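# Move the green block into the blue tray

## Task

Get the green block to sit inside the blue tray. The robot must not topple or be left leaning, and nothing may be knocked or carried outside the work area; any of these counts as failure.

## Robot and tools

ROBOT. A Rainbow Robotics RB-Y1: a wheeled base with two drive wheels and two rear casters, a bending torso (squat, shift, pitch, yaw), a head, and two 7-joint arms, each with a parallel gripper and a wrist camera whose case juts sideways and can strike things. The base is 0.58 m wide, reaches 0.10 m ahead of the wheel axle and 0.57 m behind it, and sweeps a 0.58 m radius when spinning in place. It cannot drive sideways. Cameras: head_camera (896x504), left_wrist_camera and right_wrist_camera (644x364).

FRAMES. Base frame: origin on the floor midway between the drive wheels, x forward, y left, z up, metres. The chest, left_hand and right_hand lines are given in it. A hand point sits between the finger pads, 0.03 m behind the tips; the fingers point along the hand's -z axis and close along its x axis. Printed hand positions can be off, more so at long reach or under load. base_odometry is in the odometry frame (the base frame where the scene began); it only counts wheel rotation, so slip shows as travel and contact-induced turns go unseen. Heading is in rad, positive left.

move. One action per call; "cameras" and "blocking" are not part of the action. Allowed combinations: "base" and/or "joints" (plus optional "min_time_s" or "contact_limits"); "target" alone or with "min_time_s"; or "contact_limits" alone. A call with no action just reports state and images.
- base: one object {"x_m_s", "turn_rad_s", "for_s"}, velocities held for for_s seconds, then a stop. x_m_s is forward speed in m/s (0 or 0.005 to 1.5 in magnitude, negative reverses); turn_rad_s is leftward turn rate in rad/s (0 or 0.02 to 1.509 in magnitude); for_s 0.1 to 5 s. Omitted velocities are 0. Distance is roughly speed times for_s; acceleration is 0.4 m/s² (turns 0.5 rad/s²), and coasting to rest can take up to about 3 s afterward. If |x_m_s| + 0.27|turn_rad_s| exceeds 1.5 both are scaled down.
- joints: a dictionary of absolute targets keyed by joint name, radians (grippers in metres of opening, 0 to 0.1). Ranges: torso_squat_rad 0 to 1.2, torso_shift_rad -0.3 to 0.6, torso_pitch_rad -0.2 to 1.4 (positive bows forward), torso_yaw_rad -1.5 to 1.5 (positive left; raise both arms outward 0.2 rad or more first); shoulder_pitch ±2.356 (negative swings forward/up); left_shoulder_roll 0 to 3.141, right_shoulder_roll -3.141 to 0 (both lift the arm outward); shoulder_yaw ±2.094; elbow -2.617 to 0.01 (negative bends); forearm_roll ±3.141; wrist_pitch -1.57 to 1.919; hand_roll ±2.705; head_pan_rad ±0.523 (positive left); head_tilt_rad -0.35 to 1.57 (positive down). Combined torso limits also apply (e.g. squat + shift <= 1.52, squat - shift + pitch <= 1.57); breaking one leaves the torso off_target.
- target: absolute pose for a single hand: {"side": "left"|"right", "x", "y", "z" in metres in the base frame (-3 to 3), "quat_wxyz" as printed in the hand lines}. It is solved once into arm joint angles, so the hand travels along an arc; split long moves into short steps. It is refused if another move is still running.
- min_time_s: 0.1 to 8 s, lower bound on the duration of arm, head and torso motions.
- contact_limits: per gripper (left_gripper_m, right_gripper_m), current in mA, 200 to 672.5 (start value 672.5); persists until changed; lower means softer grip.
- cameras: list of names or ["all"]; [] for none. blocking: true (default) waits until everything rests; false returns after about 0.5 s.

To grasp, command an opening at least 0.005 m below the object's width; the gripper then reads off_target or done, both fine. Each arm carries up to 3 kg.

wait(seconds 0 to 10, cameras): lets time pass, returning early once running motions settle. stop(cameras): brakes all running motions; braked ones read "stopped". zoom_image(camera, region [x0,y0,x1,y1] pixels, at most 504 square): enlarges part of that camera's latest image. read_manual: licence texts only. finished_scene(scene 1): ends the scene for good; the block must stay in the tray unaided.

RESULTS. Status words: done, moving, reached / short (target within 10 mm and 2 degrees, or not, with the gap), refused (with reason), off_target (resting short, maybe still pushing), not_followed ("joint command not followed": collision check withheld an arm), time_out, contact_stop (torso only), limit_stop_at_<name> (built-in limit or self-collision guard), torque_fault (10 s halt), limit_stop_at_motor_heat. A refusal or an uncommanded stop cancels the rest of that reply's move, wait and finished_scene calls. Other lines: joint_positions, lidar_m (12 sectors of 30 degrees counter-clockwise from straight ahead, "-" for nothing, seen only at 0.23 m height), motor_effort of the wheels (peak in brackets; at rest usually under 30), wheel_motors_off, joint and external torques, wrist force/torque (uncalibrated, offset up to 16 N), motor temperatures, on_its_own for uncommanded behaviour.

AVOID. Driving into furniture (the base does not stop and can tip or stall, switching wheel motors off for 2 s); fast bending or stopping with arms stretched ahead or carrying load; the two arms hitting or pressing each other (keep shoulder rolls about 0.5 rad outward); clamping a gripper on the other hand; jamming a joint into something until its torque limit trips; long holds at full stretch that overheat motors; dropping the block from height, slamming it, or pushing anything hard or out of the area.

Each tool is called after "Emit:" as name(argument=value, ...) on one line, values as JSON.

## Session

Emit:
move(joints={"head_tilt_rad":0.6}, cameras=["all"])

Scene clock: 0.73 s.
Joint torques (N m): left_arm=[-1.62 0.81 -0.25 -0.85 0.21 -0.46 -0.11] | right_arm=[-1.3 0.13 0 -0.05 0.06 -0.56 0.07]
External joint torques (N m): left_arm=[0.63 -0.09 -0.33 0.54 0.2 0.13 -0.1] | right_arm=[-0.05 1.03 0.04 0.14 0.03 -0.18 0.06]
Motor temperatures (°C): left_arm=[41 34 30 38 37 35 36] | right_arm=[39 40 28 31 40 39 39]
Wrist force (N): left_arm=[1.9 1.7 -3.7] | right_arm=[0.0 1.0 -6.1]
Wrist torque (N m): left_arm=[-0.11 0.34 0.27] | right_arm=[-0.09 0.03 -0.06]
Wrist force, peak (N): left_arm=[2.0 1.9 -4.0] | right_arm=[0.3 1.1 -6.3]
move: done
base_odometry: x=+0.000 y=+0.000 heading=+0.000
lidar_m: 2.62 2.75 2.37 2.41 2.94 2.63 2.65 2.09 1.41 1.41 2.25 2.51
base_status: not commanded
joint_positions: torso_squat_rad=+0.350 torso_shift_rad=+0.000 torso_pitch_rad=+0.000 torso_yaw_rad=+0.000 left_shoulder_pitch_rad=+0.030 left_shoulder_roll_rad=+0.020 left_shoulder_yaw_rad=+0.037 left_elbow_rad=-0.264 left_forearm_roll_rad=+0.030 left_wrist_pitch_rad=-0.006 left_hand_roll_rad=+0.032 left_gripper_m=+0.099 right_shoulder_pitch_rad=+0.024 right_shoulder_roll_rad=-0.015 right_shoulder_yaw_rad=+0.007 right_elbow_rad=-0.152 right_forearm_roll_rad=+0.000 right_wrist_pitch_rad=-0.031 right_hand_roll_rad=+0.023 right_gripper_m=+0.100 head_pan_rad=+0.000 head_tilt_rad=+0.600
joint_status: all done
wheel_motors_off: 0
motor_effort: left_wheel=+0(2) right_wheel=+0(0)
chest: x=-0.2280 y=-0.0008 z=+1.2475 quat_wxyz=(+1.000, +0.000, +0.000, +0.000) (m; base frame)
left_hand: x=-0.1202 y=+0.2412 z=+0.5712 quat_wxyz=(+0.991, +0.010, -0.121, +0.053) (m; base frame)
right_hand: x=-0.1642 y=-0.2317 z=+0.5653 quat_wxyz=(+0.997, -0.008, -0.080, +0.011) (m; base frame)
pictures: head_camera, left_wrist_camera, right_wrist_camera

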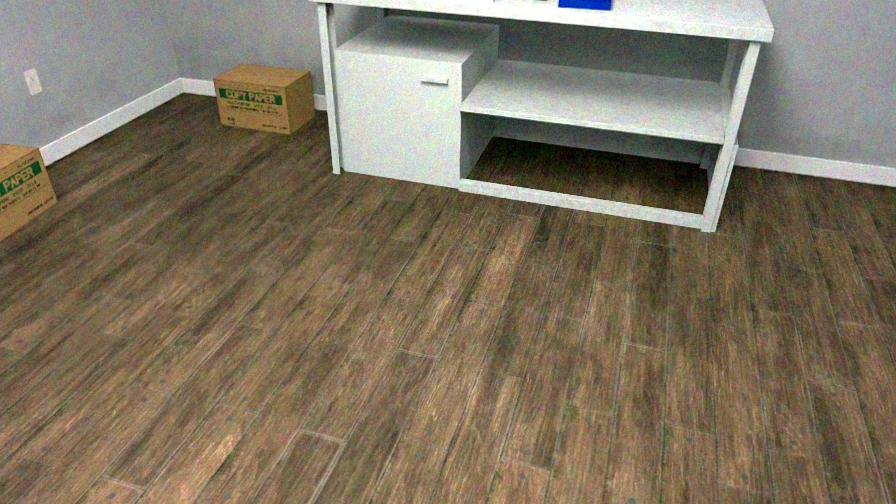

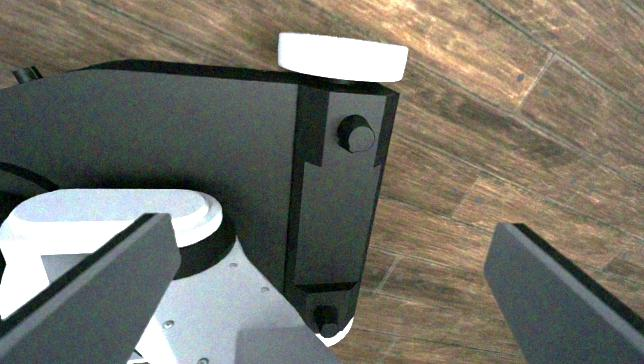

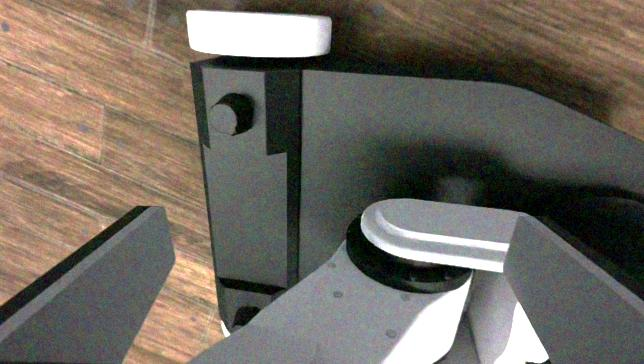

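Emit:
move(joints={"head_tilt_rad":0.3}, cameras=["head_camera"])

Emit:
zoom_image(camera="head_camera", region=[300, 100, 800, 300])

Scene clock: 4.63 s.
Joint torques (N m): left_arm=[-1.9 0.8 -0.27 -0.9 0.15 -0.55 0.02] | right_arm=[-1.66 -0.35 0.1 0 0.38 -0.61 0.01]
External joint torques (N m): left_arm=[0.35 -0.1 -0.35 0.49 0.15 0.04 0.04] | right_arm=[-0.42 0.54 0.14 0.18 0.35 -0.23 0]
Wrist force (N): left_arm=[1.8 1.9 -3.6] | right_arm=[0.3 1.2 -6.0]
Wrist torque (N m): left_arm=[-0.13 0.35 0.28] | right_arm=[-0.12 0.11 -0.05]
Wrist force, peak (N): left_arm=[2.1 1.9 -4.0] | right_arm=[0.2 1.0 -6.5]
move: done
base_odometry: x=+0.000 y=+0.000 heading=+0.000
lidar_m: 2.63 2.75 2.38 2.43 2.95 2.64 2.65 2.11 1.40 1.40 2.23 2.52
base_status: not commanded
joint_positions: torso_squat_rad=+0.350 torso_shift_rad=+0.000 torso_pitch_rad=+0.000 torso_yaw_rad=+0.000 left_shoulder_pitch_rad=+0.030 left_shoulder_roll_rad=+0.020 left_shoulder_yaw_rad=+0.037 left_elbow_rad=-0.264 left_forearm_roll_rad=+0.030 left_wrist_pitch_rad=-0.006 left_hand_roll_rad=+0.032 left_gripper_m=+0.099 right_shoulder_pitch_rad=+0.024 right_shoulder_roll_rad=-0.015 right_shoulder_yaw_rad=+0.007 right_elbow_rad=-0.152 right_forearm_roll_rad=+0.000 right_wrist_pitch_rad=-0.031 right_hand_roll_rad=+0.023 right_gripper_m=+0.100 head_pan_rad=+0.000 head_tilt_rad=+0.300
joint_status: all done
wheel_motors_off: 0
motor_effort: left_wheel=+2(2) right_wheel=+0(0)
chest: x=-0.2280 y=-0.0008 z=+1.2475 quat_wxyz=(+1.000, +0.000, +0.000, +0.000) (m; base frame)
left_hand: x=-0.1202 y=+0.2412 z=+0.5712 quat_wxyz=(+0.991, +0.010, -0.121, +0.053) (m; base frame)
right_hand: x=-0.1642 y=-0.2317 z=+0.5653 quat_wxyz=(+0.997, -0.008, -0.080, +0.011) (m; base frame)
pictures: head_camera

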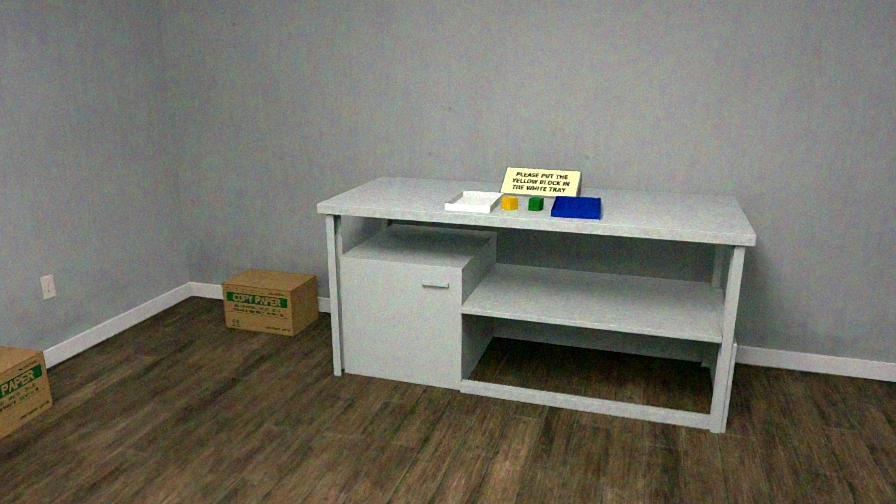

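Scaled by 1.008 from the camera's 896x504 image, which has a finer 1280x720 frame.

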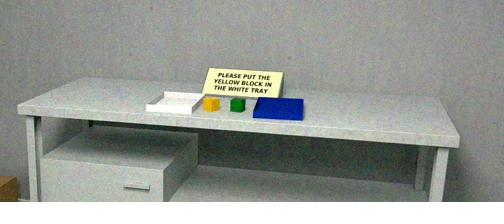

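Emit:
move(base={"x_m_s":0.6,"for_s":2.8}, joints={"head_tilt_rad":0.55})

Emit:
move(base={"turn_rad_s":-0.283,"for_s":1.0}, cameras=["head_camera"])

Emit:
zoom_image(camera="head_camera", region=[250, 50, 750, 350])

Scene clock: 19.67 s.
Joint torques (N m): left_arm=[-1.27 0.68 -0.19 -0.94 0.18 -0.57 -0.04] | right_arm=[-0.84 -0.04 -0.22 0.09 0.21 -0.71 0]
External joint torques (N m): left_arm=[0.97 -0.21 -0.27 0.45 0.18 0.01 -0.02] | right_arm=[0.4 0.86 -0.18 0.28 0.18 -0.33 0]
Wrist force (N): left_arm=[1.9 1.9 -3.9] | right_arm=[0.2 0.9 -5.9]
Wrist torque (N m): left_arm=[-0.13 0.36 0.27] | right_arm=[-0.07 0.08 -0.06]
Wrist force, peak (N): left_arm=[2.6 1.7 -4.0] | right_arm=[0.0 1.0 -6.5]
move: done
base_odometry: x=+1.680 y=+0.000 heading=+0.000
lidar_m: 0.94 1.11 1.84 1.84 2.31 4.22 4.25 2.28 2.39 2.40 1.27 1.56
base_status: done (sent for 2.8 of 2.8 s)
joint_positions: torso_squat_rad=+0.350 torso_shift_rad=+0.000 torso_pitch_rad=+0.000 torso_yaw_rad=+0.000 left_shoulder_pitch_rad=+0.030 left_shoulder_roll_rad=+0.020 left_shoulder_yaw_rad=+0.037 left_elbow_rad=-0.264 left_forearm_roll_rad=+0.030 left_wrist_pitch_rad=-0.006 left_hand_roll_rad=+0.032 left_gripper_m=+0.099 right_shoulder_pitch_rad=+0.024 right_shoulder_roll_rad=-0.015 right_shoulder_yaw_rad=+0.007 right_elbow_rad=-0.152 right_forearm_roll_rad=+0.000 right_wrist_pitch_rad=-0.031 right_hand_roll_rad=+0.023 right_gripper_m=+0.100 head_pan_rad=+0.000 head_tilt_rad=+0.550
joint_status: all done
wheel_motors_off: 0
motor_effort: left_wheel=-1(28) right_wheel=+1(28)
chest: x=-0.2280 y=-0.0008 z=+1.2475 quat_wxyz=(+1.000, +0.000, +0.000, +0.000) (m; base frame)
left_hand: x=-0.1201 y=+0.2412 z=+0.5712 quat_wxyz=(+0.991, +0.010, -0.121, +0.053) (m; base frame)
right_hand: x=-0.1641 y=-0.2317 z=+0.5653 quat_wxyz=(+0.997, -0.008, -0.080, +0.011) (m; base frame)
pictures: none

Scene clock: 21.70 s.
Joint torques (N m): left_arm=[-1.55 0.89 -0.09 -0.96 0.16 -0.53 -0.09] | right_arm=[-0.88 -0.85 0.26 0.01 0.21 -0.47 0.1]
External joint torques (N m): left_arm=[0.69 0.01 -0.17 0.43 0.16 0.06 -0.08] | right_arm=[0.37 0.05 0.3 0.2 0.18 -0.09 0.1]
Wrist force (N): left_arm=[1.9 1.8 -3.7] | right_arm=[0.2 1.1 -6.2]
Wrist torque (N m): left_arm=[-0.10 0.35 0.28] | right_arm=[-0.11 0.09 -0.04]
Wrist force, peak (N): left_arm=[2.1 2.0 -3.9] | right_arm=[0.1 0.8 -6.6]
move: done
base_odometry: x=+1.680 y=+0.000 heading=-0.283
lidar_m: 0.94 0.96 1.84 1.85 1.97 3.33 4.21 3.29 2.29 2.38 1.29 1.43
base_status: done (sent for 1 of 1 s)
joint_positions: torso_squat_rad=+0.350 torso_shift_rad=+0.000 torso_pitch_rad=+0.000 torso_yaw_rad=+0.000 left_shoulder_pitch_rad=+0.030 left_shoulder_roll_rad=+0.020 left_shoulder_yaw_rad=+0.037 left_elbow_rad=-0.264 left_forearm_roll_rad=+0.030 left_wrist_pitch_rad=-0.006 left_hand_roll_rad=+0.032 left_gripper_m=+0.099 right_shoulder_pitch_rad=+0.024 right_shoulder_roll_rad=-0.015 right_shoulder_yaw_rad=+0.007 right_elbow_rad=-0.152 right_forearm_roll_rad=+0.000 right_wrist_pitch_rad=-0.031 right_hand_roll_rad=+0.023 right_gripper_m=+0.100 head_pan_rad=+0.000 head_tilt_rad=+0.550
joint_status: not commanded
wheel_motors_off: 0
motor_effort: left_wheel=+2(22) right_wheel=+1(32)
chest: x=-0.2280 y=-0.0008 z=+1.2475 quat_wxyz=(+1.000, +0.000, +0.000, +0.000) (m; base frame)
left_hand: x=-0.1202 y=+0.2412 z=+0.5712 quat_wxyz=(+0.991, +0.010, -0.121, +0.053) (m; base frame)
right_hand: x=-0.1641 y=-0.2317 z=+0.5653 quat_wxyz=(+0.997, -0.008, -0.080, +0.011) (m; base frame)
pictures: head_camera

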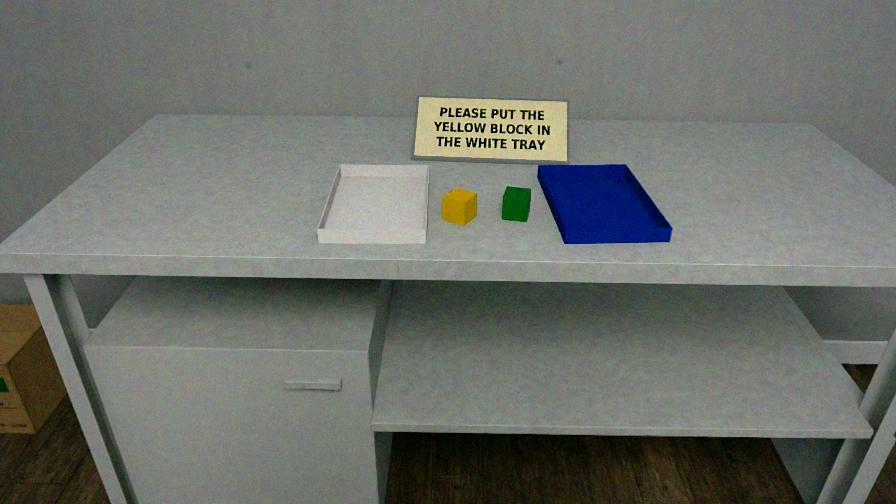

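Scaled by 1.008 from the camera's 896x504 image, which has a finer 1280x720 frame.

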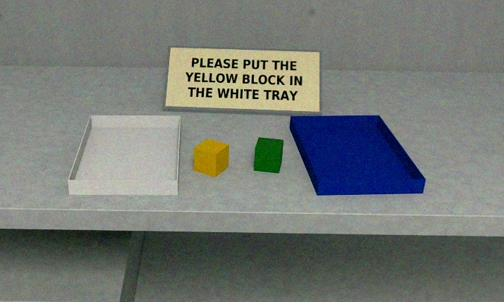

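Emit:
move(joints={"torso_pitch_rad":0.5,"head_tilt_rad":0.6,"right_shoulder_roll_rad":-0.2,"left_shoulder_roll_rad":0.15})

Emit:
move(target={"side":"right","x":0.3,"y":-0.16,"z":1.05,"quat_wxyz":[1,0,0,0]}, cameras=["all"])

Scene clock: 35.73 s.
Joint torques (N m): left_arm=[11.52 3.06 0.34 4.91 0.13 0.4 -0.07] | right_arm=[12.22 -4.34 -0.62 5.76 0.08 0.67 0.08]
External joint torques (N m): left_arm=[-0.23 -1.09 -0.23 0.99 0.12 0.01 -0.09] | right_arm=[-0.91 1.29 -0.03 0.76 0.2 0.05 0.1]
Wrist force (N): left_arm=[4.6 0.7 -3.6] | right_arm=[2.9 2.2 -5.7]
Wrist torque (N m): left_arm=[-0.01 0.46 0.22] | right_arm=[-0.22 0.18 0.00]
Wrist force, peak (N): left_arm=[4.8 1.0 -3.9] | right_arm=[2.3 2.5 -6.1]
move: done
base_odometry: x=+1.680 y=+0.000 heading=-0.283
lidar_m: 0.93 0.97 1.85 1.85 2.01 3.33 4.22 3.30 2.28 2.39 1.28 1.43
base_status: not commanded
joint_positions: torso_squat_rad=+0.350 torso_shift_rad=+0.000 torso_pitch_rad=+0.500 torso_yaw_rad=+0.000 left_shoulder_pitch_rad=+0.030 left_shoulder_roll_rad=+0.150 left_shoulder_yaw_rad=+0.037 left_elbow_rad=-0.264 left_forearm_roll_rad=+0.030 left_wrist_pitch_rad=-0.006 left_hand_roll_rad=+0.032 left_gripper_m=+0.099 right_shoulder_pitch_rad=+0.024 right_shoulder_roll_rad=-0.200 right_shoulder_yaw_rad=+0.007 right_elbow_rad=-0.152 right_forearm_roll_rad=+0.000 right_wrist_pitch_rad=-0.031 right_hand_roll_rad=+0.023 right_gripper_m=+0.100 head_pan_rad=+0.000 head_tilt_rad=+0.600
joint_status: all done
wheel_motors_off: 0
motor_effort: left_wheel=+3(4) right_wheel=-2(2)
chest: x=-0.0796 y=-0.0008 z=+1.2096 quat_wxyz=(+0.969, +0.000, +0.247, +0.000) (m; base frame)
left_hand: x=-0.3058 y=+0.3386 z=+0.5728 quat_wxyz=(+0.988, +0.083, +0.125, +0.023) (m; base frame)
right_hand: x=-0.3442 y=-0.3715 z=+0.5938 quat_wxyz=(+0.980, -0.092, +0.170, +0.045) (m; base frame)
pictures: none

Scene clock: 37.67 s.
Joint torques (N m): left_arm=[11.72 3.39 0.42 4.84 0.19 0.52 0.05] | right_arm=[-15.75 -7.03 -9.68 -2.23 0.75 -0.54 0.2]
External joint torques (N m): left_arm=[-0.03 -0.76 -0.16 0.92 0.18 0.12 0.04] | right_arm=[1.72 1.88 -0.32 0.05 0.53 -0.52 0.2]
Wrist force (N): left_arm=[5.0 0.7 -3.7] | right_arm=[1.1 0.3 -6.1]
Wrist torque (N m): left_arm=[-0.02 0.51 0.23] | right_arm=[-0.04 0.09 0.08]
Wrist force, peak (N): left_arm=[5.2 0.8 -3.8] | right_arm=[2.0 1.1 -7.8]
move: done
base_odometry: x=+1.680 y=+0.000 heading=-0.283
lidar_m: 0.94 0.97 1.83 1.84 1.99 3.33 4.22 3.30 2.28 2.38 1.28 1.42
base_status: not commanded
joint_positions: torso_squat_rad=+0.350 torso_shift_rad=+0.000 torso_pitch_rad=+0.500 torso_yaw_rad=+0.000 left_shoulder_pitch_rad=+0.030 left_shoulder_roll_rad=+0.150 left_shoulder_yaw_rad=+0.037 left_elbow_rad=-0.264 left_forearm_roll_rad=+0.030 left_wrist_pitch_rad=-0.006 left_hand_roll_rad=+0.032 left_gripper_m=+0.099 right_shoulder_pitch_rad=-1.369 right_shoulder_roll_rad=-1.005 right_shoulder_yaw_rad=+0.594 right_elbow_rad=-1.976 right_forearm_roll_rad=-1.351 right_wrist_pitch_rad=+1.919 right_hand_roll_rad=-1.172 right_gripper_m=+0.100 head_pan_rad=+0.000 head_tilt_rad=+0.600
joint_status: all done
wheel_motors_off: 0
motor_effort: left_wheel=+4(5) right_wheel=-4(5)
chest: x=-0.0797 y=-0.0008 z=+1.2096 quat_wxyz=(+0.969, +0.000, +0.247, +0.000) (m; base frame)
left_hand: x=-0.3058 y=+0.3386 z=+0.5728 quat_wxyz=(+0.988, +0.083, +0.125, +0.023) (m; base frame)
right_hand: x=+0.3001 y=-0.1606 z=+1.0507 quat_wxyz=(+1.000, +0.002, -0.003, -0.001) (m; base frame)
right_hand_status: reached (checked arc, planned for 1.6 s): 1 mm and 0.5 deg off.
pictures: head_camera, left_wrist_camera, right_wrist_camera

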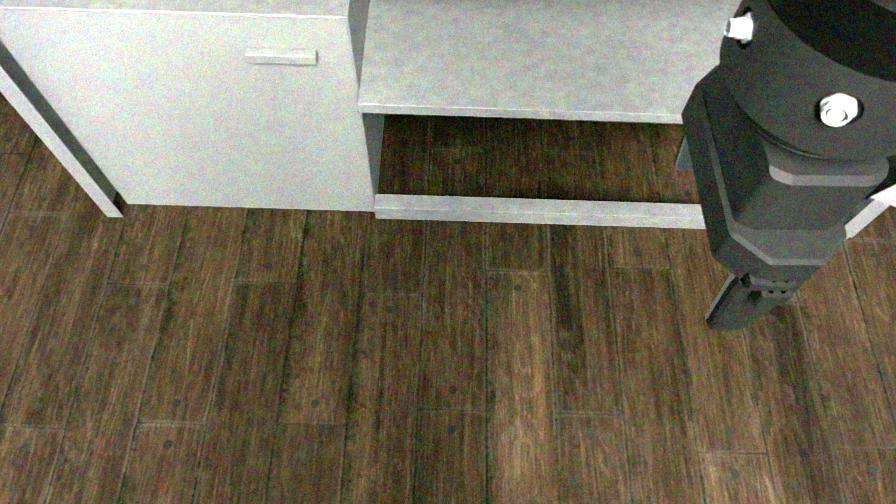

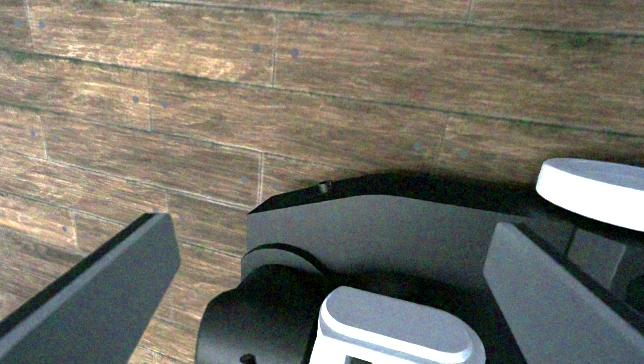

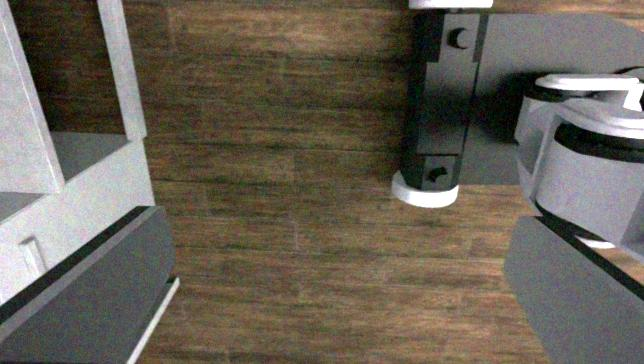

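Emit:
move(base={"x_m_s":0.35,"for_s":1.914}, joints={"head_tilt_rad":0.35}, cameras=["all"])

Scene clock: 45.83 s.
Joint torques (N m): left_arm=[12.22 3.41 0.22 4.74 0.17 0.46 -0.05] | right_arm=[-16.5 -7.15 -9.42 -2.36 0.72 -0.44 0.42]
External joint torques (N m): left_arm=[0.47 -0.74 -0.36 0.82 0.15 0.06 -0.07] | right_arm=[0.97 1.76 -0.07 -0.07 0.5 -0.42 0.42]
Wrist force (N): left_arm=[4.9 0.7 -3.7] | right_arm=[0.5 0.4 -6.4]
Wrist torque (N m): left_arm=[-0.01 0.51 0.24] | right_arm=[-0.05 0.04 0.11]
Wrist force, peak (N): left_arm=[5.4 0.8 -3.8] | right_arm=[1.2 0.6 -6.7]
move: done
base_odometry: x=+2.319 y=-0.186 heading=-0.283
lidar_m: 0.49 0.28 0.38 1.90 1.93 2.73 4.89 2.71 2.50 0.98 1.04 0.93
base_status: done (sent for 1.9 of 1.9 s)
joint_positions: torso_squat_rad=+0.350 torso_shift_rad=+0.000 torso_pitch_rad=+0.500 torso_yaw_rad=+0.000 left_shoulder_pitch_rad=+0.030 left_shoulder_roll_rad=+0.150 left_shoulder_yaw_rad=+0.037 left_elbow_rad=-0.264 left_forearm_roll_rad=+0.030 left_wrist_pitch_rad=-0.006 left_hand_roll_rad=+0.032 left_gripper_m=+0.099 right_shoulder_pitch_rad=-1.369 right_shoulder_roll_rad=-1.005 right_shoulder_yaw_rad=+0.594 right_elbow_rad=-1.976 right_forearm_roll_rad=-1.350 right_wrist_pitch_rad=+1.919 right_hand_roll_rad=-1.172 right_gripper_m=+0.100 head_pan_rad=+0.000 head_tilt_rad=+0.350
joint_status: all done
wheel_motors_off: 0
motor_effort: left_wheel=-2(22) right_wheel=+3(29)
chest: x=-0.0796 y=-0.0008 z=+1.2096 quat_wxyz=(+0.969, +0.000, +0.247, +0.000) (m; base frame)
left_hand: x=-0.3057 y=+0.3386 z=+0.5728 quat_wxyz=(+0.988, +0.083, +0.125, +0.023) (m; base frame)
right_hand: x=+0.3001 y=-0.1606 z=+1.0506 quat_wxyz=(+1.000, +0.002, -0.003, -0.001) (m; base frame)
pictures: head_camera, left_wrist_camera, right_wrist_camera

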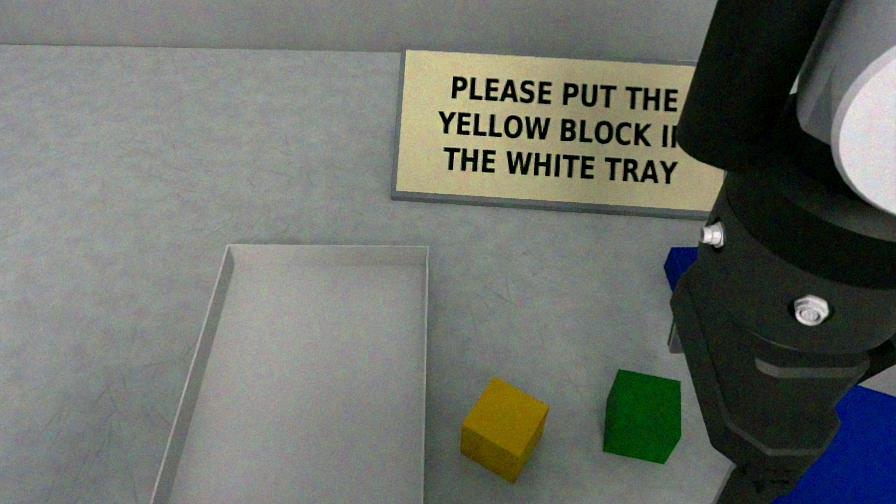

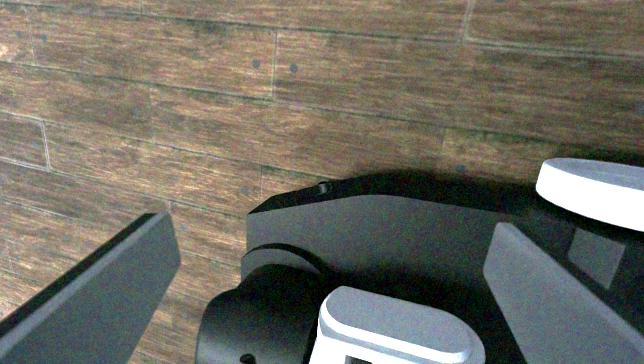

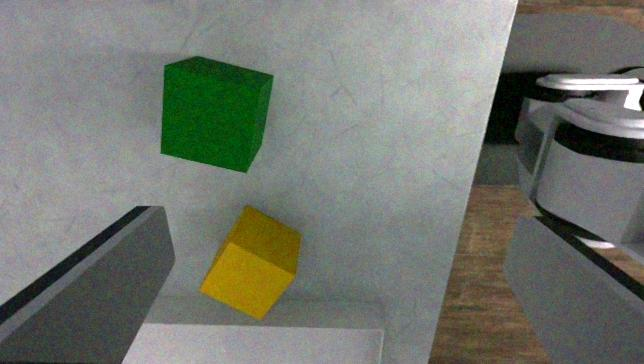

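Emit:
move(target={"side":"right","x":0.372,"y":-0.16,"z":1.02,"quat_wxyz":[1,0,0,0]}, cameras=["right_wrist_camera","head_camera"])

Emit:
zoom_image(camera="right_wrist_camera", region=[140, 0, 540, 364])

Scene clock: 53.40 s.
Joint torques (N m): left_arm=[11.84 3.79 0.53 4.69 0.21 0.48 0] | right_arm=[-20.29 -7.64 -9.64 -3.2 0.33 0.03 -0.3]
External joint torques (N m): left_arm=[0.09 -0.36 -0.04 0.78 0.2 0.09 -0.01] | right_arm=[0.3 1.54 -0.32 0.13 0.1 0.04 -0.3]
Wrist force (N): left_arm=[4.8 0.8 -3.8] | right_arm=[0.8 0.7 -6.1]
Wrist torque (N m): left_arm=[-0.03 0.49 0.22] | right_arm=[-0.10 0.05 -0.09]
Wrist force, peak (N): left_arm=[5.1 0.7 -4.0] | right_arm=[0.8 1.0 -6.7]
move: done
base_odometry: x=+2.319 y=-0.186 heading=-0.283
lidar_m: 0.49 0.29 0.39 1.91 1.93 2.73 4.89 2.72 2.48 0.97 1.03 0.94
base_status: not commanded
joint_positions: torso_squat_rad=+0.350 torso_shift_rad=+0.000 torso_pitch_rad=+0.500 torso_yaw_rad=+0.000 left_shoulder_pitch_rad=+0.030 left_shoulder_roll_rad=+0.150 left_shoulder_yaw_rad=+0.037 left_elbow_rad=-0.264 left_forearm_roll_rad=+0.030 left_wrist_pitch_rad=-0.006 left_hand_roll_rad=+0.032 left_gripper_m=+0.099 right_shoulder_pitch_rad=-1.454 right_shoulder_roll_rad=-0.884 right_shoulder_yaw_rad=+0.669 right_elbow_rad=-1.582 right_forearm_roll_rad=-1.214 right_wrist_pitch_rad=+1.835 right_hand_roll_rad=-0.907 right_gripper_m=+0.100 head_pan_rad=+0.000 head_tilt_rad=+0.350
joint_status: all done
wheel_motors_off: 0
motor_effort: left_wheel=-2(3) right_wheel=+3(4)
chest: x=-0.0797 y=-0.0008 z=+1.2096 quat_wxyz=(+0.969, +0.000, +0.247, +0.000) (m; base frame)
left_hand: x=-0.3058 y=+0.3385 z=+0.5728 quat_wxyz=(+0.988, +0.083, +0.125, +0.023) (m; base frame)
right_hand: x=+0.3719 y=-0.1600 z=+1.0201 quat_wxyz=(+1.000, +0.000, +0.000, +0.000) (m; base frame)
right_hand_status: reached (checked arc, planned for 0.7 s): 0 mm and 0.1 deg off.
pictures: head_camera, right_wrist_camera

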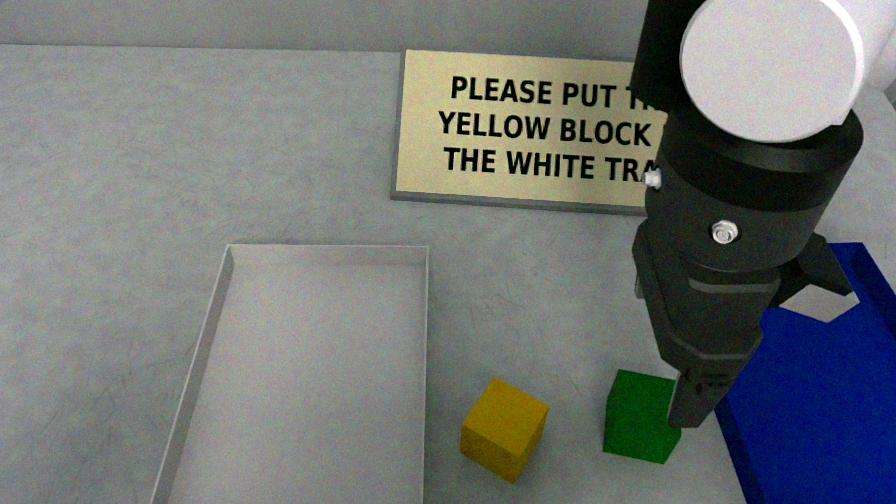

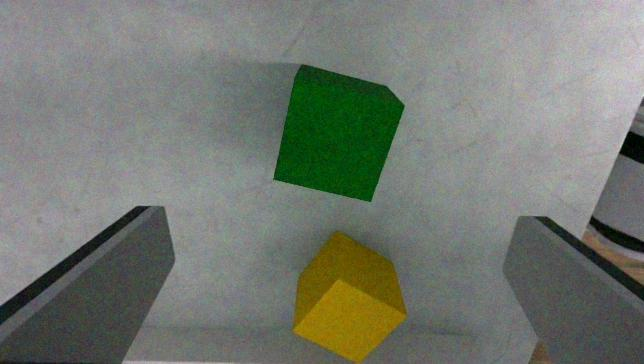

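Scaled by 1.260 from the camera's 644x364 image, which has a finer 1265x715 frame.

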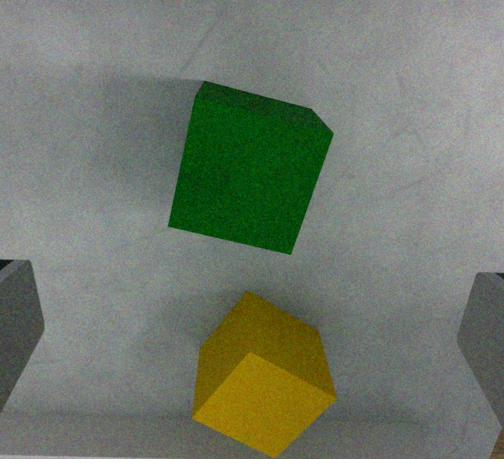

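Emit:
move(target={"side":"right","x":0.367,"y":-0.153,"z":0.92,"quat_wxyz":[0.9945,0,0,-0.105]}, cameras=["right_wrist_camera","head_camera"])

Scene clock: 59.10 s.
Joint torques (N m): left_arm=[11.4 3.47 0 4.53 0.19 0.46 -0.07] | right_arm=[-19.71 -8.4 -10.01 -4.5 0.34 0.04 0.15]
External joint torques (N m): left_arm=[-0.36 -0.68 -0.58 0.62 0.17 0.07 -0.08] | right_arm=[0.26 0.28 -1.18 -0.12 0.1 0.04 0.15]
Wrist force (N): left_arm=[4.9 0.8 -3.9] | right_arm=[1.0 1.3 -5.4]
Wrist torque (N m): left_arm=[-0.02 0.50 0.24] | right_arm=[-0.19 0.11 0.12]
Wrist force, peak (N): left_arm=[5.2 0.9 -3.8] | right_arm=[0.4 1.8 -7.3]
move: done
base_odometry: x=+2.319 y=-0.186 heading=-0.283
lidar_m: 0.50 0.29 0.37 1.90 1.93 2.73 4.87 2.71 2.50 0.97 1.03 0.94
base_status: not commanded
joint_positions: torso_squat_rad=+0.350 torso_shift_rad=+0.000 torso_pitch_rad=+0.500 torso_yaw_rad=+0.000 left_shoulder_pitch_rad=+0.030 left_shoulder_roll_rad=+0.150 left_shoulder_yaw_rad=+0.037 left_elbow_rad=-0.264 left_forearm_roll_rad=+0.030 left_wrist_pitch_rad=-0.006 left_hand_roll_rad=+0.032 left_gripper_m=+0.099 right_shoulder_pitch_rad=-1.306 right_shoulder_roll_rad=-0.791 right_shoulder_yaw_rad=+0.754 right_elbow_rad=-1.491 right_forearm_roll_rad=-1.054 right_wrist_pitch_rad=+1.637 right_hand_roll_rad=-1.068 right_gripper_m=+0.100 head_pan_rad=+0.000 head_tilt_rad=+0.350
joint_status: all done
wheel_motors_off: 0
motor_effort: left_wheel=-3(4) right_wheel=+4(5)
chest: x=-0.0797 y=-0.0008 z=+1.2096 quat_wxyz=(+0.969, +0.000, +0.247, +0.000) (m; base frame)
left_hand: x=-0.3058 y=+0.3385 z=+0.5729 quat_wxyz=(+0.988, +0.083, +0.125, +0.023) (m; base frame)
right_hand: x=+0.3667 y=-0.1531 z=+0.9200 quat_wxyz=(+0.994, +0.000, +0.000, -0.105) (m; base frame)
right_hand_status: reached (checked arc, planned for 0.4 s): 0 mm and 0.0 deg off.
pictures: head_camera, right_wrist_camera

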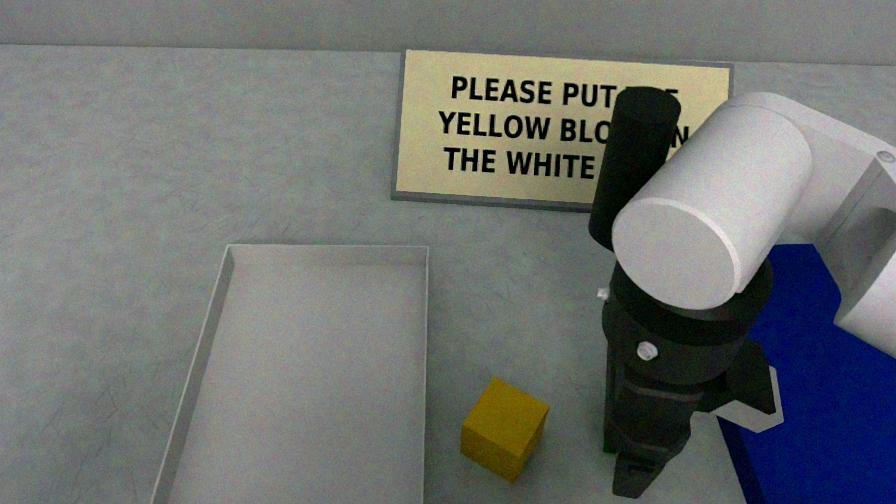

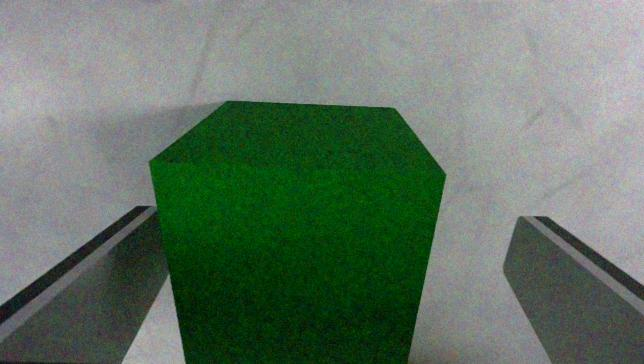

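Emit:
move(target={"side":"right","x":0.371,"y":-0.168,"z":0.92,"quat_wxyz":[0.9945,0,0,-0.105]})

Emit:
move(joints={"right_gripper_m":0.035}, cameras=["right_wrist_camera"])

Scene clock: 67.57 s.
Joint torques (N m): left_arm=[11.49 3.54 0.49 4.5 0.15 0.5 -0.07] | right_arm=[-18.41 -7.64 -10.18 -4.22 0.37 -0.18 0.02]
External joint torques (N m): left_arm=[-0.27 -0.61 -0.09 0.58 0.14 0.1 -0.09] | right_arm=[1.45 1.57 -1.3 0.05 0.13 -0.17 0.02]
Wrist force (N): left_arm=[4.9 0.9 -3.7] | right_arm=[0.6 1.1 -5.5]
Wrist torque (N m): left_arm=[-0.04 0.51 0.23] | right_arm=[-0.16 0.06 -0.07]
Wrist force, peak (N): left_arm=[5.1 0.6 -4.0] | right_arm=[1.4 1.0 -6.4]
move: done
base_odometry: x=+2.319 y=-0.186 heading=-0.283
lidar_m: 0.50 0.29 0.38 1.91 1.93 2.75 4.88 2.70 2.47 0.97 1.04 0.92
base_status: not commanded
joint_positions: torso_squat_rad=+0.350 torso_shift_rad=+0.000 torso_pitch_rad=+0.500 torso_yaw_rad=+0.000 left_shoulder_pitch_rad=+0.030 left_shoulder_roll_rad=+0.150 left_shoulder_yaw_rad=+0.037 left_elbow_rad=-0.264 left_forearm_roll_rad=+0.030 left_wrist_pitch_rad=-0.006 left_hand_roll_rad=+0.032 left_gripper_m=+0.099 right_shoulder_pitch_rad=-1.296 right_shoulder_roll_rad=-0.820 right_shoulder_yaw_rad=+0.742 right_elbow_rad=-1.480 right_forearm_roll_rad=-1.065 right_wrist_pitch_rad=+1.626 right_hand_roll_rad=-1.032 right_gripper_m=+0.100 head_pan_rad=+0.000 head_tilt_rad=+0.350
joint_status: all done
wheel_motors_off: 0
motor_effort: left_wheel=-3(4) right_wheel=+4(4)
chest: x=-0.0797 y=-0.0008 z=+1.2096 quat_wxyz=(+0.969, +0.000, +0.247, +0.000) (m; base frame)
left_hand: x=-0.3059 y=+0.3385 z=+0.5728 quat_wxyz=(+0.988, +0.083, +0.125, +0.023) (m; base frame)
right_hand: x=+0.3709 y=-0.1680 z=+0.9202 quat_wxyz=(+0.994, +0.000, -0.001, -0.105) (m; base frame)
right_hand_status: reached (checked arc, planned for 0.2 s): 0 mm and 0.1 deg off.
pictures: none

Scene clock: 68.83 s.
Joint torques (N m): left_arm=[11.28 3.59 0.26 4.5 0.22 0.51 -0.11] | right_arm=[-19.01 -7.31 -9.8 -4.11 0.51 -0.38 -0.09]
External joint torques (N m): left_arm=[-0.47 -0.56 -0.32 0.59 0.21 0.12 -0.13] | right_arm=[0.86 1.89 -0.93 0.16 0.28 -0.37 -0.09]
Wrist force (N): left_arm=[4.9 0.9 -3.6] | right_arm=[1.2 1.2 -5.5]
Wrist torque (N m): left_arm=[-0.04 0.50 0.23] | right_arm=[-0.17 0.08 -0.10]
Wrist force, peak (N): left_arm=[5.1 1.1 -3.8] | right_arm=[1.1 1.9 -6.4]
move: off_target
base_odometry: x=+2.319 y=-0.186 heading=-0.283
lidar_m: 0.50 0.29 0.39 1.90 1.94 2.74 4.88 2.71 2.48 0.97 1.04 0.93
base_status: not commanded
joint_positions: torso_squat_rad=+0.350 torso_shift_rad=+0.000 torso_pitch_rad=+0.500 torso_yaw_rad=+0.000 left_shoulder_pitch_rad=+0.030 left_shoulder_roll_rad=+0.150 left_shoulder_yaw_rad=+0.037 left_elbow_rad=-0.264 left_forearm_roll_rad=+0.030 left_wrist_pitch_rad=-0.006 left_hand_roll_rad=+0.032 left_gripper_m=+0.099 right_shoulder_pitch_rad=-1.296 right_shoulder_roll_rad=-0.820 right_shoulder_yaw_rad=+0.742 right_elbow_rad=-1.480 right_forearm_roll_rad=-1.065 right_wrist_pitch_rad=+1.626 right_hand_roll_rad=-1.032 right_gripper_m=+0.049 head_pan_rad=+0.000 head_tilt_rad=+0.350
joint_status: right_gripper_m off_target (ended at +0.049, target +0.035)
wheel_motors_off: 0
motor_effort: left_wheel=-3(4) right_wheel=+4(4)
chest: x=-0.0797 y=-0.0008 z=+1.2096 quat_wxyz=(+0.969, +0.000, +0.247, +0.000) (m; base frame)
left_hand: x=-0.3059 y=+0.3385 z=+0.5728 quat_wxyz=(+0.988, +0.083, +0.125, +0.023) (m; base frame)
right_hand: x=+0.3709 y=-0.1680 z=+0.9202 quat_wxyz=(+0.994, +0.000, -0.001, -0.105) (m; base frame)
pictures: right_wrist_camera

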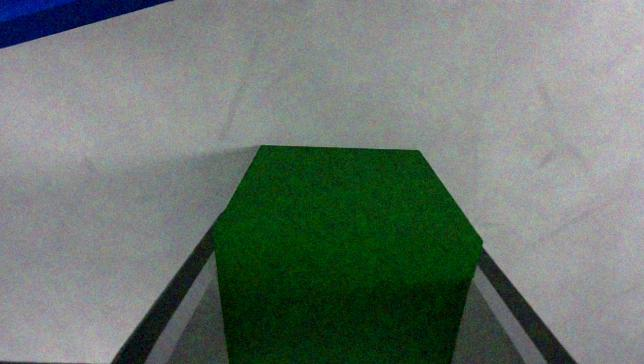

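Emit:
move(target={"side":"right","x":0.371,"y":-0.168,"z":1.01,"quat_wxyz":[0.9945,0,0,-0.105]})

Emit:
move(target={"side":"right","x":0.38,"y":-0.345,"z":1.0,"quat_wxyz":[0.9945,0,0,-0.105]}, cameras=["right_wrist_camera","head_camera"])

Scene clock: 72.47 s.
Joint torques (N m): left_arm=[11.62 4.02 0.41 4.57 0.38 0.38 -0.16] | right_arm=[-17.85 -7.77 -8.9 -3.62 0.74 -0.14 0.01]
External joint torques (N m): left_arm=[-0.13 -0.12 -0.17 0.66 0.37 -0.01 -0.18] | right_arm=[2.47 1.64 0.39 -0.17 0.52 -0.14 0.01]
Wrist force (N): left_arm=[4.9 0.7 -3.8] | right_arm=[0.8 1.0 -6.6]
Wrist torque (N m): left_arm=[-0.03 0.51 0.23] | right_arm=[-0.12 0.05 0.10]
Wrist force, peak (N): left_arm=[5.2 0.8 -3.9] | right_arm=[1.0 1.1 -9.2]
move: done
base_odometry: x=+2.319 y=-0.186 heading=-0.283
lidar_m: 0.48 0.29 0.38 1.90 1.93 2.74 4.89 2.71 2.50 1.00 1.03 0.93
base_status: not commanded
joint_positions: torso_squat_rad=+0.350 torso_shift_rad=+0.000 torso_pitch_rad=+0.500 torso_yaw_rad=+0.000 left_shoulder_pitch_rad=+0.030 left_shoulder_roll_rad=+0.150 left_shoulder_yaw_rad=+0.037 left_elbow_rad=-0.264 left_forearm_roll_rad=+0.030 left_wrist_pitch_rad=-0.006 left_hand_roll_rad=+0.032 left_gripper_m=+0.099 right_shoulder_pitch_rad=-1.418 right_shoulder_roll_rad=-0.892 right_shoulder_yaw_rad=+0.657 right_elbow_rad=-1.587 right_forearm_roll_rad=-1.196 right_wrist_pitch_rad=+1.821 right_hand_roll_rad=-1.097 right_gripper_m=+0.049 head_pan_rad=+0.000 head_tilt_rad=+0.350
joint_status: all done
wheel_motors_off: 0
motor_effort: left_wheel=-3(4) right_wheel=+4(5)
chest: x=-0.0797 y=-0.0008 z=+1.2096 quat_wxyz=(+0.969, +0.000, +0.247, +0.000) (m; base frame)
left_hand: x=-0.3058 y=+0.3384 z=+0.5728 quat_wxyz=(+0.988, +0.083, +0.125, +0.023) (m; base frame)
right_hand: x=+0.3711 y=-0.1680 z=+1.0102 quat_wxyz=(+0.994, +0.000, +0.000, -0.105) (m; base frame)
right_hand_status: reached (checked arc, planned for 0.4 s): 0 mm and 0.0 deg off.
pictures: none

Scene clock: 73.97 s.
Joint torques (N m): left_arm=[11.56 4.21 0.44 4.55 0.28 0.28 -0.04] | right_arm=[-16.46 -12.99 -10.22 -3.08 0.55 -0.06 -0.34]
External joint torques (N m): left_arm=[-0.2 0.06 -0.14 0.64 0.26 -0.11 -0.05] | right_arm=[0.57 2.5 -0.59 -0.59 0.3 -0.03 -0.34]
Wrist force (N): left_arm=[5.1 0.8 -3.8] | right_arm=[0.7 0.8 -6.6]
Wrist torque (N m): left_arm=[-0.03 0.52 0.23] | right_arm=[-0.10 0.03 -0.12]
Wrist force, peak (N): left_arm=[5.7 1.1 -3.6] | right_arm=[0.2 1.7 -7.5]
move: done
base_odometry: x=+2.319 y=-0.186 heading=-0.283
lidar_m: 0.50 0.28 0.38 1.91 1.94 2.74 4.87 2.72 2.48 0.97 1.03 0.93
base_status: not commanded
joint_positions: torso_squat_rad=+0.350 torso_shift_rad=+0.000 torso_pitch_rad=+0.500 torso_yaw_rad=+0.000 left_shoulder_pitch_rad=+0.030 left_shoulder_roll_rad=+0.150 left_shoulder_yaw_rad=+0.037 left_elbow_rad=-0.264 left_forearm_roll_rad=+0.030 left_wrist_pitch_rad=-0.006 left_hand_roll_rad=+0.032 left_gripper_m=+0.099 right_shoulder_pitch_rad=-1.195 right_shoulder_roll_rad=-1.220 right_shoulder_yaw_rad=+0.520 right_elbow_rad=-1.437 right_forearm_roll_rad=-1.296 right_wrist_pitch_rad=+1.668 right_hand_roll_rad=-0.644 right_gripper_m=+0.049 head_pan_rad=+0.000 head_tilt_rad=+0.350
joint_status: all done
wheel_motors_off: 0
motor_effort: left_wheel=-3(4) right_wheel=+4(6)
chest: x=-0.0797 y=-0.0008 z=+1.2096 quat_wxyz=(+0.969, +0.000, +0.247, +0.000) (m; base frame)
left_hand: x=-0.3058 y=+0.3384 z=+0.5728 quat_wxyz=(+0.988, +0.083, +0.125, +0.023) (m; base frame)
right_hand: x=+0.3798 y=-0.3451 z=+1.0000 quat_wxyz=(+0.994, +0.000, -0.001, -0.105) (m; base frame)
right_hand_status: reached (checked arc, planned for 0.7 s): 0 mm and 0.1 deg off.
pictures: head_camera, right_wrist_camera

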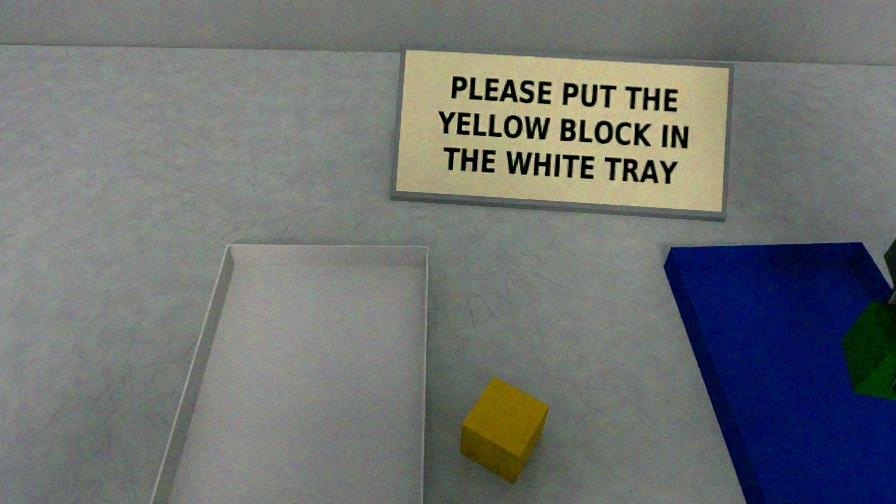

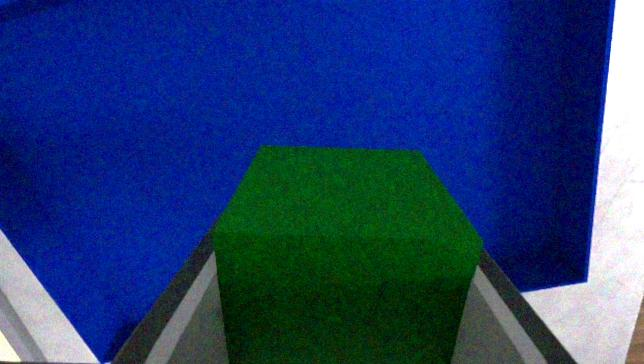

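Emit:
move(target={"side":"right","x":0.39,"y":-0.375,"z":0.95,"quat_wxyz":[0.9945,0,0,-0.105]}, cameras=["right_wrist_camera"])

Emit:
move(target={"side":"right","x":0.39,"y":-0.375,"z":0.927,"quat_wxyz":[0.9945,0,0,-0.105]}, cameras=["right_wrist_camera","head_camera"], min_time_s=1)

Scene clock: 77.73 s.
Joint torques (N m): left_arm=[11.94 4.21 0.32 4.63 0.13 0.44 -0.03] | right_arm=[-17.05 -14.95 -9.29 -2.72 0.54 -0.13 -0.38]
External joint torques (N m): left_arm=[0.18 0.06 -0.26 0.72 0.12 0.05 -0.04] | right_arm=[0.08 1.43 -0.33 0.03 0.28 -0.09 -0.38]
Wrist force (N): left_arm=[5.0 0.8 -3.8] | right_arm=[0.6 1.0 -7.0]
Wrist torque (N m): left_arm=[-0.03 0.50 0.23] | right_arm=[-0.14 0.03 -0.10]
Wrist force, peak (N): left_arm=[5.3 0.5 -3.8] | right_arm=[0.2 1.4 -8.3]
move: done
base_odometry: x=+2.319 y=-0.186 heading=-0.283
lidar_m: 0.49 0.29 0.40 1.89 1.93 2.73 4.88 2.70 2.48 0.98 1.04 0.93
base_status: not commanded
joint_positions: torso_squat_rad=+0.350 torso_shift_rad=+0.000 torso_pitch_rad=+0.500 torso_yaw_rad=+0.000 left_shoulder_pitch_rad=+0.030 left_shoulder_roll_rad=+0.150 left_shoulder_yaw_rad=+0.037 left_elbow_rad=-0.264 left_forearm_roll_rad=+0.030 left_wrist_pitch_rad=-0.006 left_hand_roll_rad=+0.032 left_gripper_m=+0.099 right_shoulder_pitch_rad=-1.156 right_shoulder_roll_rad=-1.165 right_shoulder_yaw_rad=+0.550 right_elbow_rad=-1.257 right_forearm_roll_rad=-1.243 right_wrist_pitch_rad=+1.547 right_hand_roll_rad=-0.498 right_gripper_m=+0.049 head_pan_rad=+0.000 head_tilt_rad=+0.350
joint_status: all done
wheel_motors_off: 0
motor_effort: left_wheel=-3(4) right_wheel=+4(5)
chest: x=-0.0797 y=-0.0008 z=+1.2096 quat_wxyz=(+0.969, +0.000, +0.247, +0.000) (m; base frame)
left_hand: x=-0.3058 y=+0.3384 z=+0.5728 quat_wxyz=(+0.988, +0.083, +0.125, +0.023) (m; base frame)
right_hand: x=+0.3892 y=-0.3747 z=+0.9503 quat_wxyz=(+0.994, -0.001, -0.002, -0.105) (m; base frame)
right_hand_status: reached (checked arc, planned for 0.5 s): 1 mm and 0.2 deg off.
pictures: right_wrist_camera

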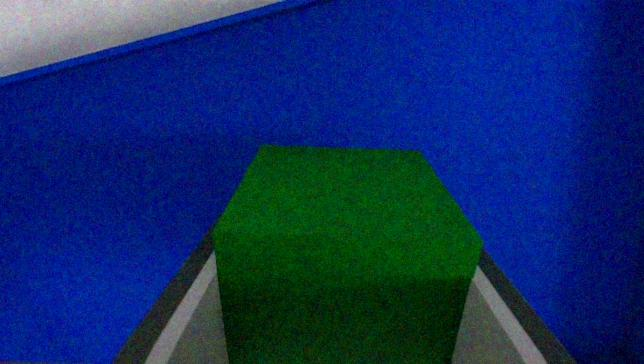

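Scene clock: 79.07 s.
Joint torques (N m): left_arm=[11.55 3.95 0.48 4.28 0.24 0.39 -0.05] | right_arm=[-15.2 -14.51 -8.62 -2.13 0.86 -0.41 0.28]
External joint torques (N m): left_arm=[-0.21 -0.2 -0.09 0.37 0.23 0 -0.06] | right_arm=[2.05 1.83 0.02 0.75 0.61 -0.37 0.28]
Wrist force (N): left_arm=[4.8 0.7 -3.7] | right_arm=[1.1 0.9 -6.7]
Wrist torque (N m): left_arm=[-0.03 0.49 0.23] | right_arm=[-0.13 0.12 -0.07]
Wrist force, peak (N): left_arm=[5.1 0.9 -3.8] | right_arm=[1.2 1.4 -7.4]
move: done
base_odometry: x=+2.319 y=-0.186 heading=-0.283
lidar_m: 0.50 0.29 0.37 1.89 1.94 2.73 4.88 2.71 2.48 0.98 1.04 0.94
base_status: not commanded
joint_positions: torso_squat_rad=+0.350 torso_shift_rad=+0.000 torso_pitch_rad=+0.500 torso_yaw_rad=+0.000 left_shoulder_pitch_rad=+0.030 left_shoulder_roll_rad=+0.150 left_shoulder_yaw_rad=+0.037 left_elbow_rad=-0.264 left_forearm_roll_rad=+0.030 left_wrist_pitch_rad=-0.006 left_hand_roll_rad=+0.032 left_gripper_m=+0.099 right_shoulder_pitch_rad=-1.144 right_shoulder_roll_rad=-1.126 right_shoulder_yaw_rad=+0.567 right_elbow_rad=-1.203 right_forearm_roll_rad=-1.220 right_wrist_pitch_rad=+1.501 right_hand_roll_rad=-0.472 right_gripper_m=+0.049 head_pan_rad=+0.000 head_tilt_rad=+0.350
joint_status: all done
wheel_motors_off: 0
motor_effort: left_wheel=-2(4) right_wheel=+4(4)
chest: x=-0.0797 y=-0.0008 z=+1.2096 quat_wxyz=(+0.969, +0.000, +0.247, +0.000) (m; base frame)
left_hand: x=-0.3058 y=+0.3384 z=+0.5728 quat_wxyz=(+0.988, +0.083, +0.125, +0.023) (m; base frame)
right_hand: x=+0.3901 y=-0.3749 z=+0.9273 quat_wxyz=(+0.994, +0.000, +0.000, -0.105) (m; base frame)
right_hand_status: reached (checked arc, planned for 1.0 s): 0 mm and 0.0 deg off.
pictures: head_camera, right_wrist_camera

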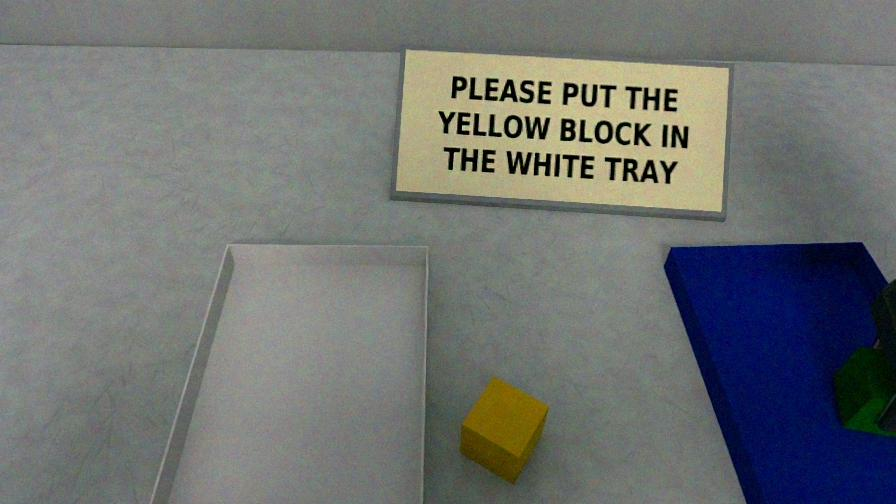

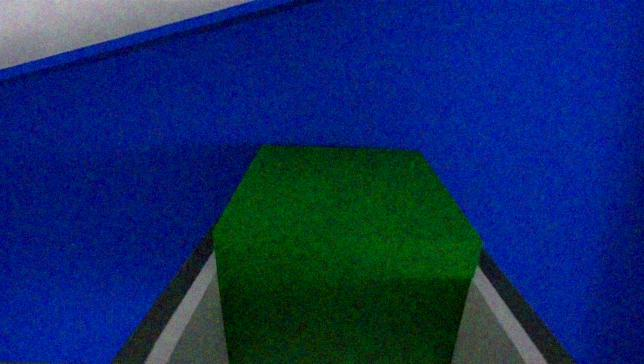

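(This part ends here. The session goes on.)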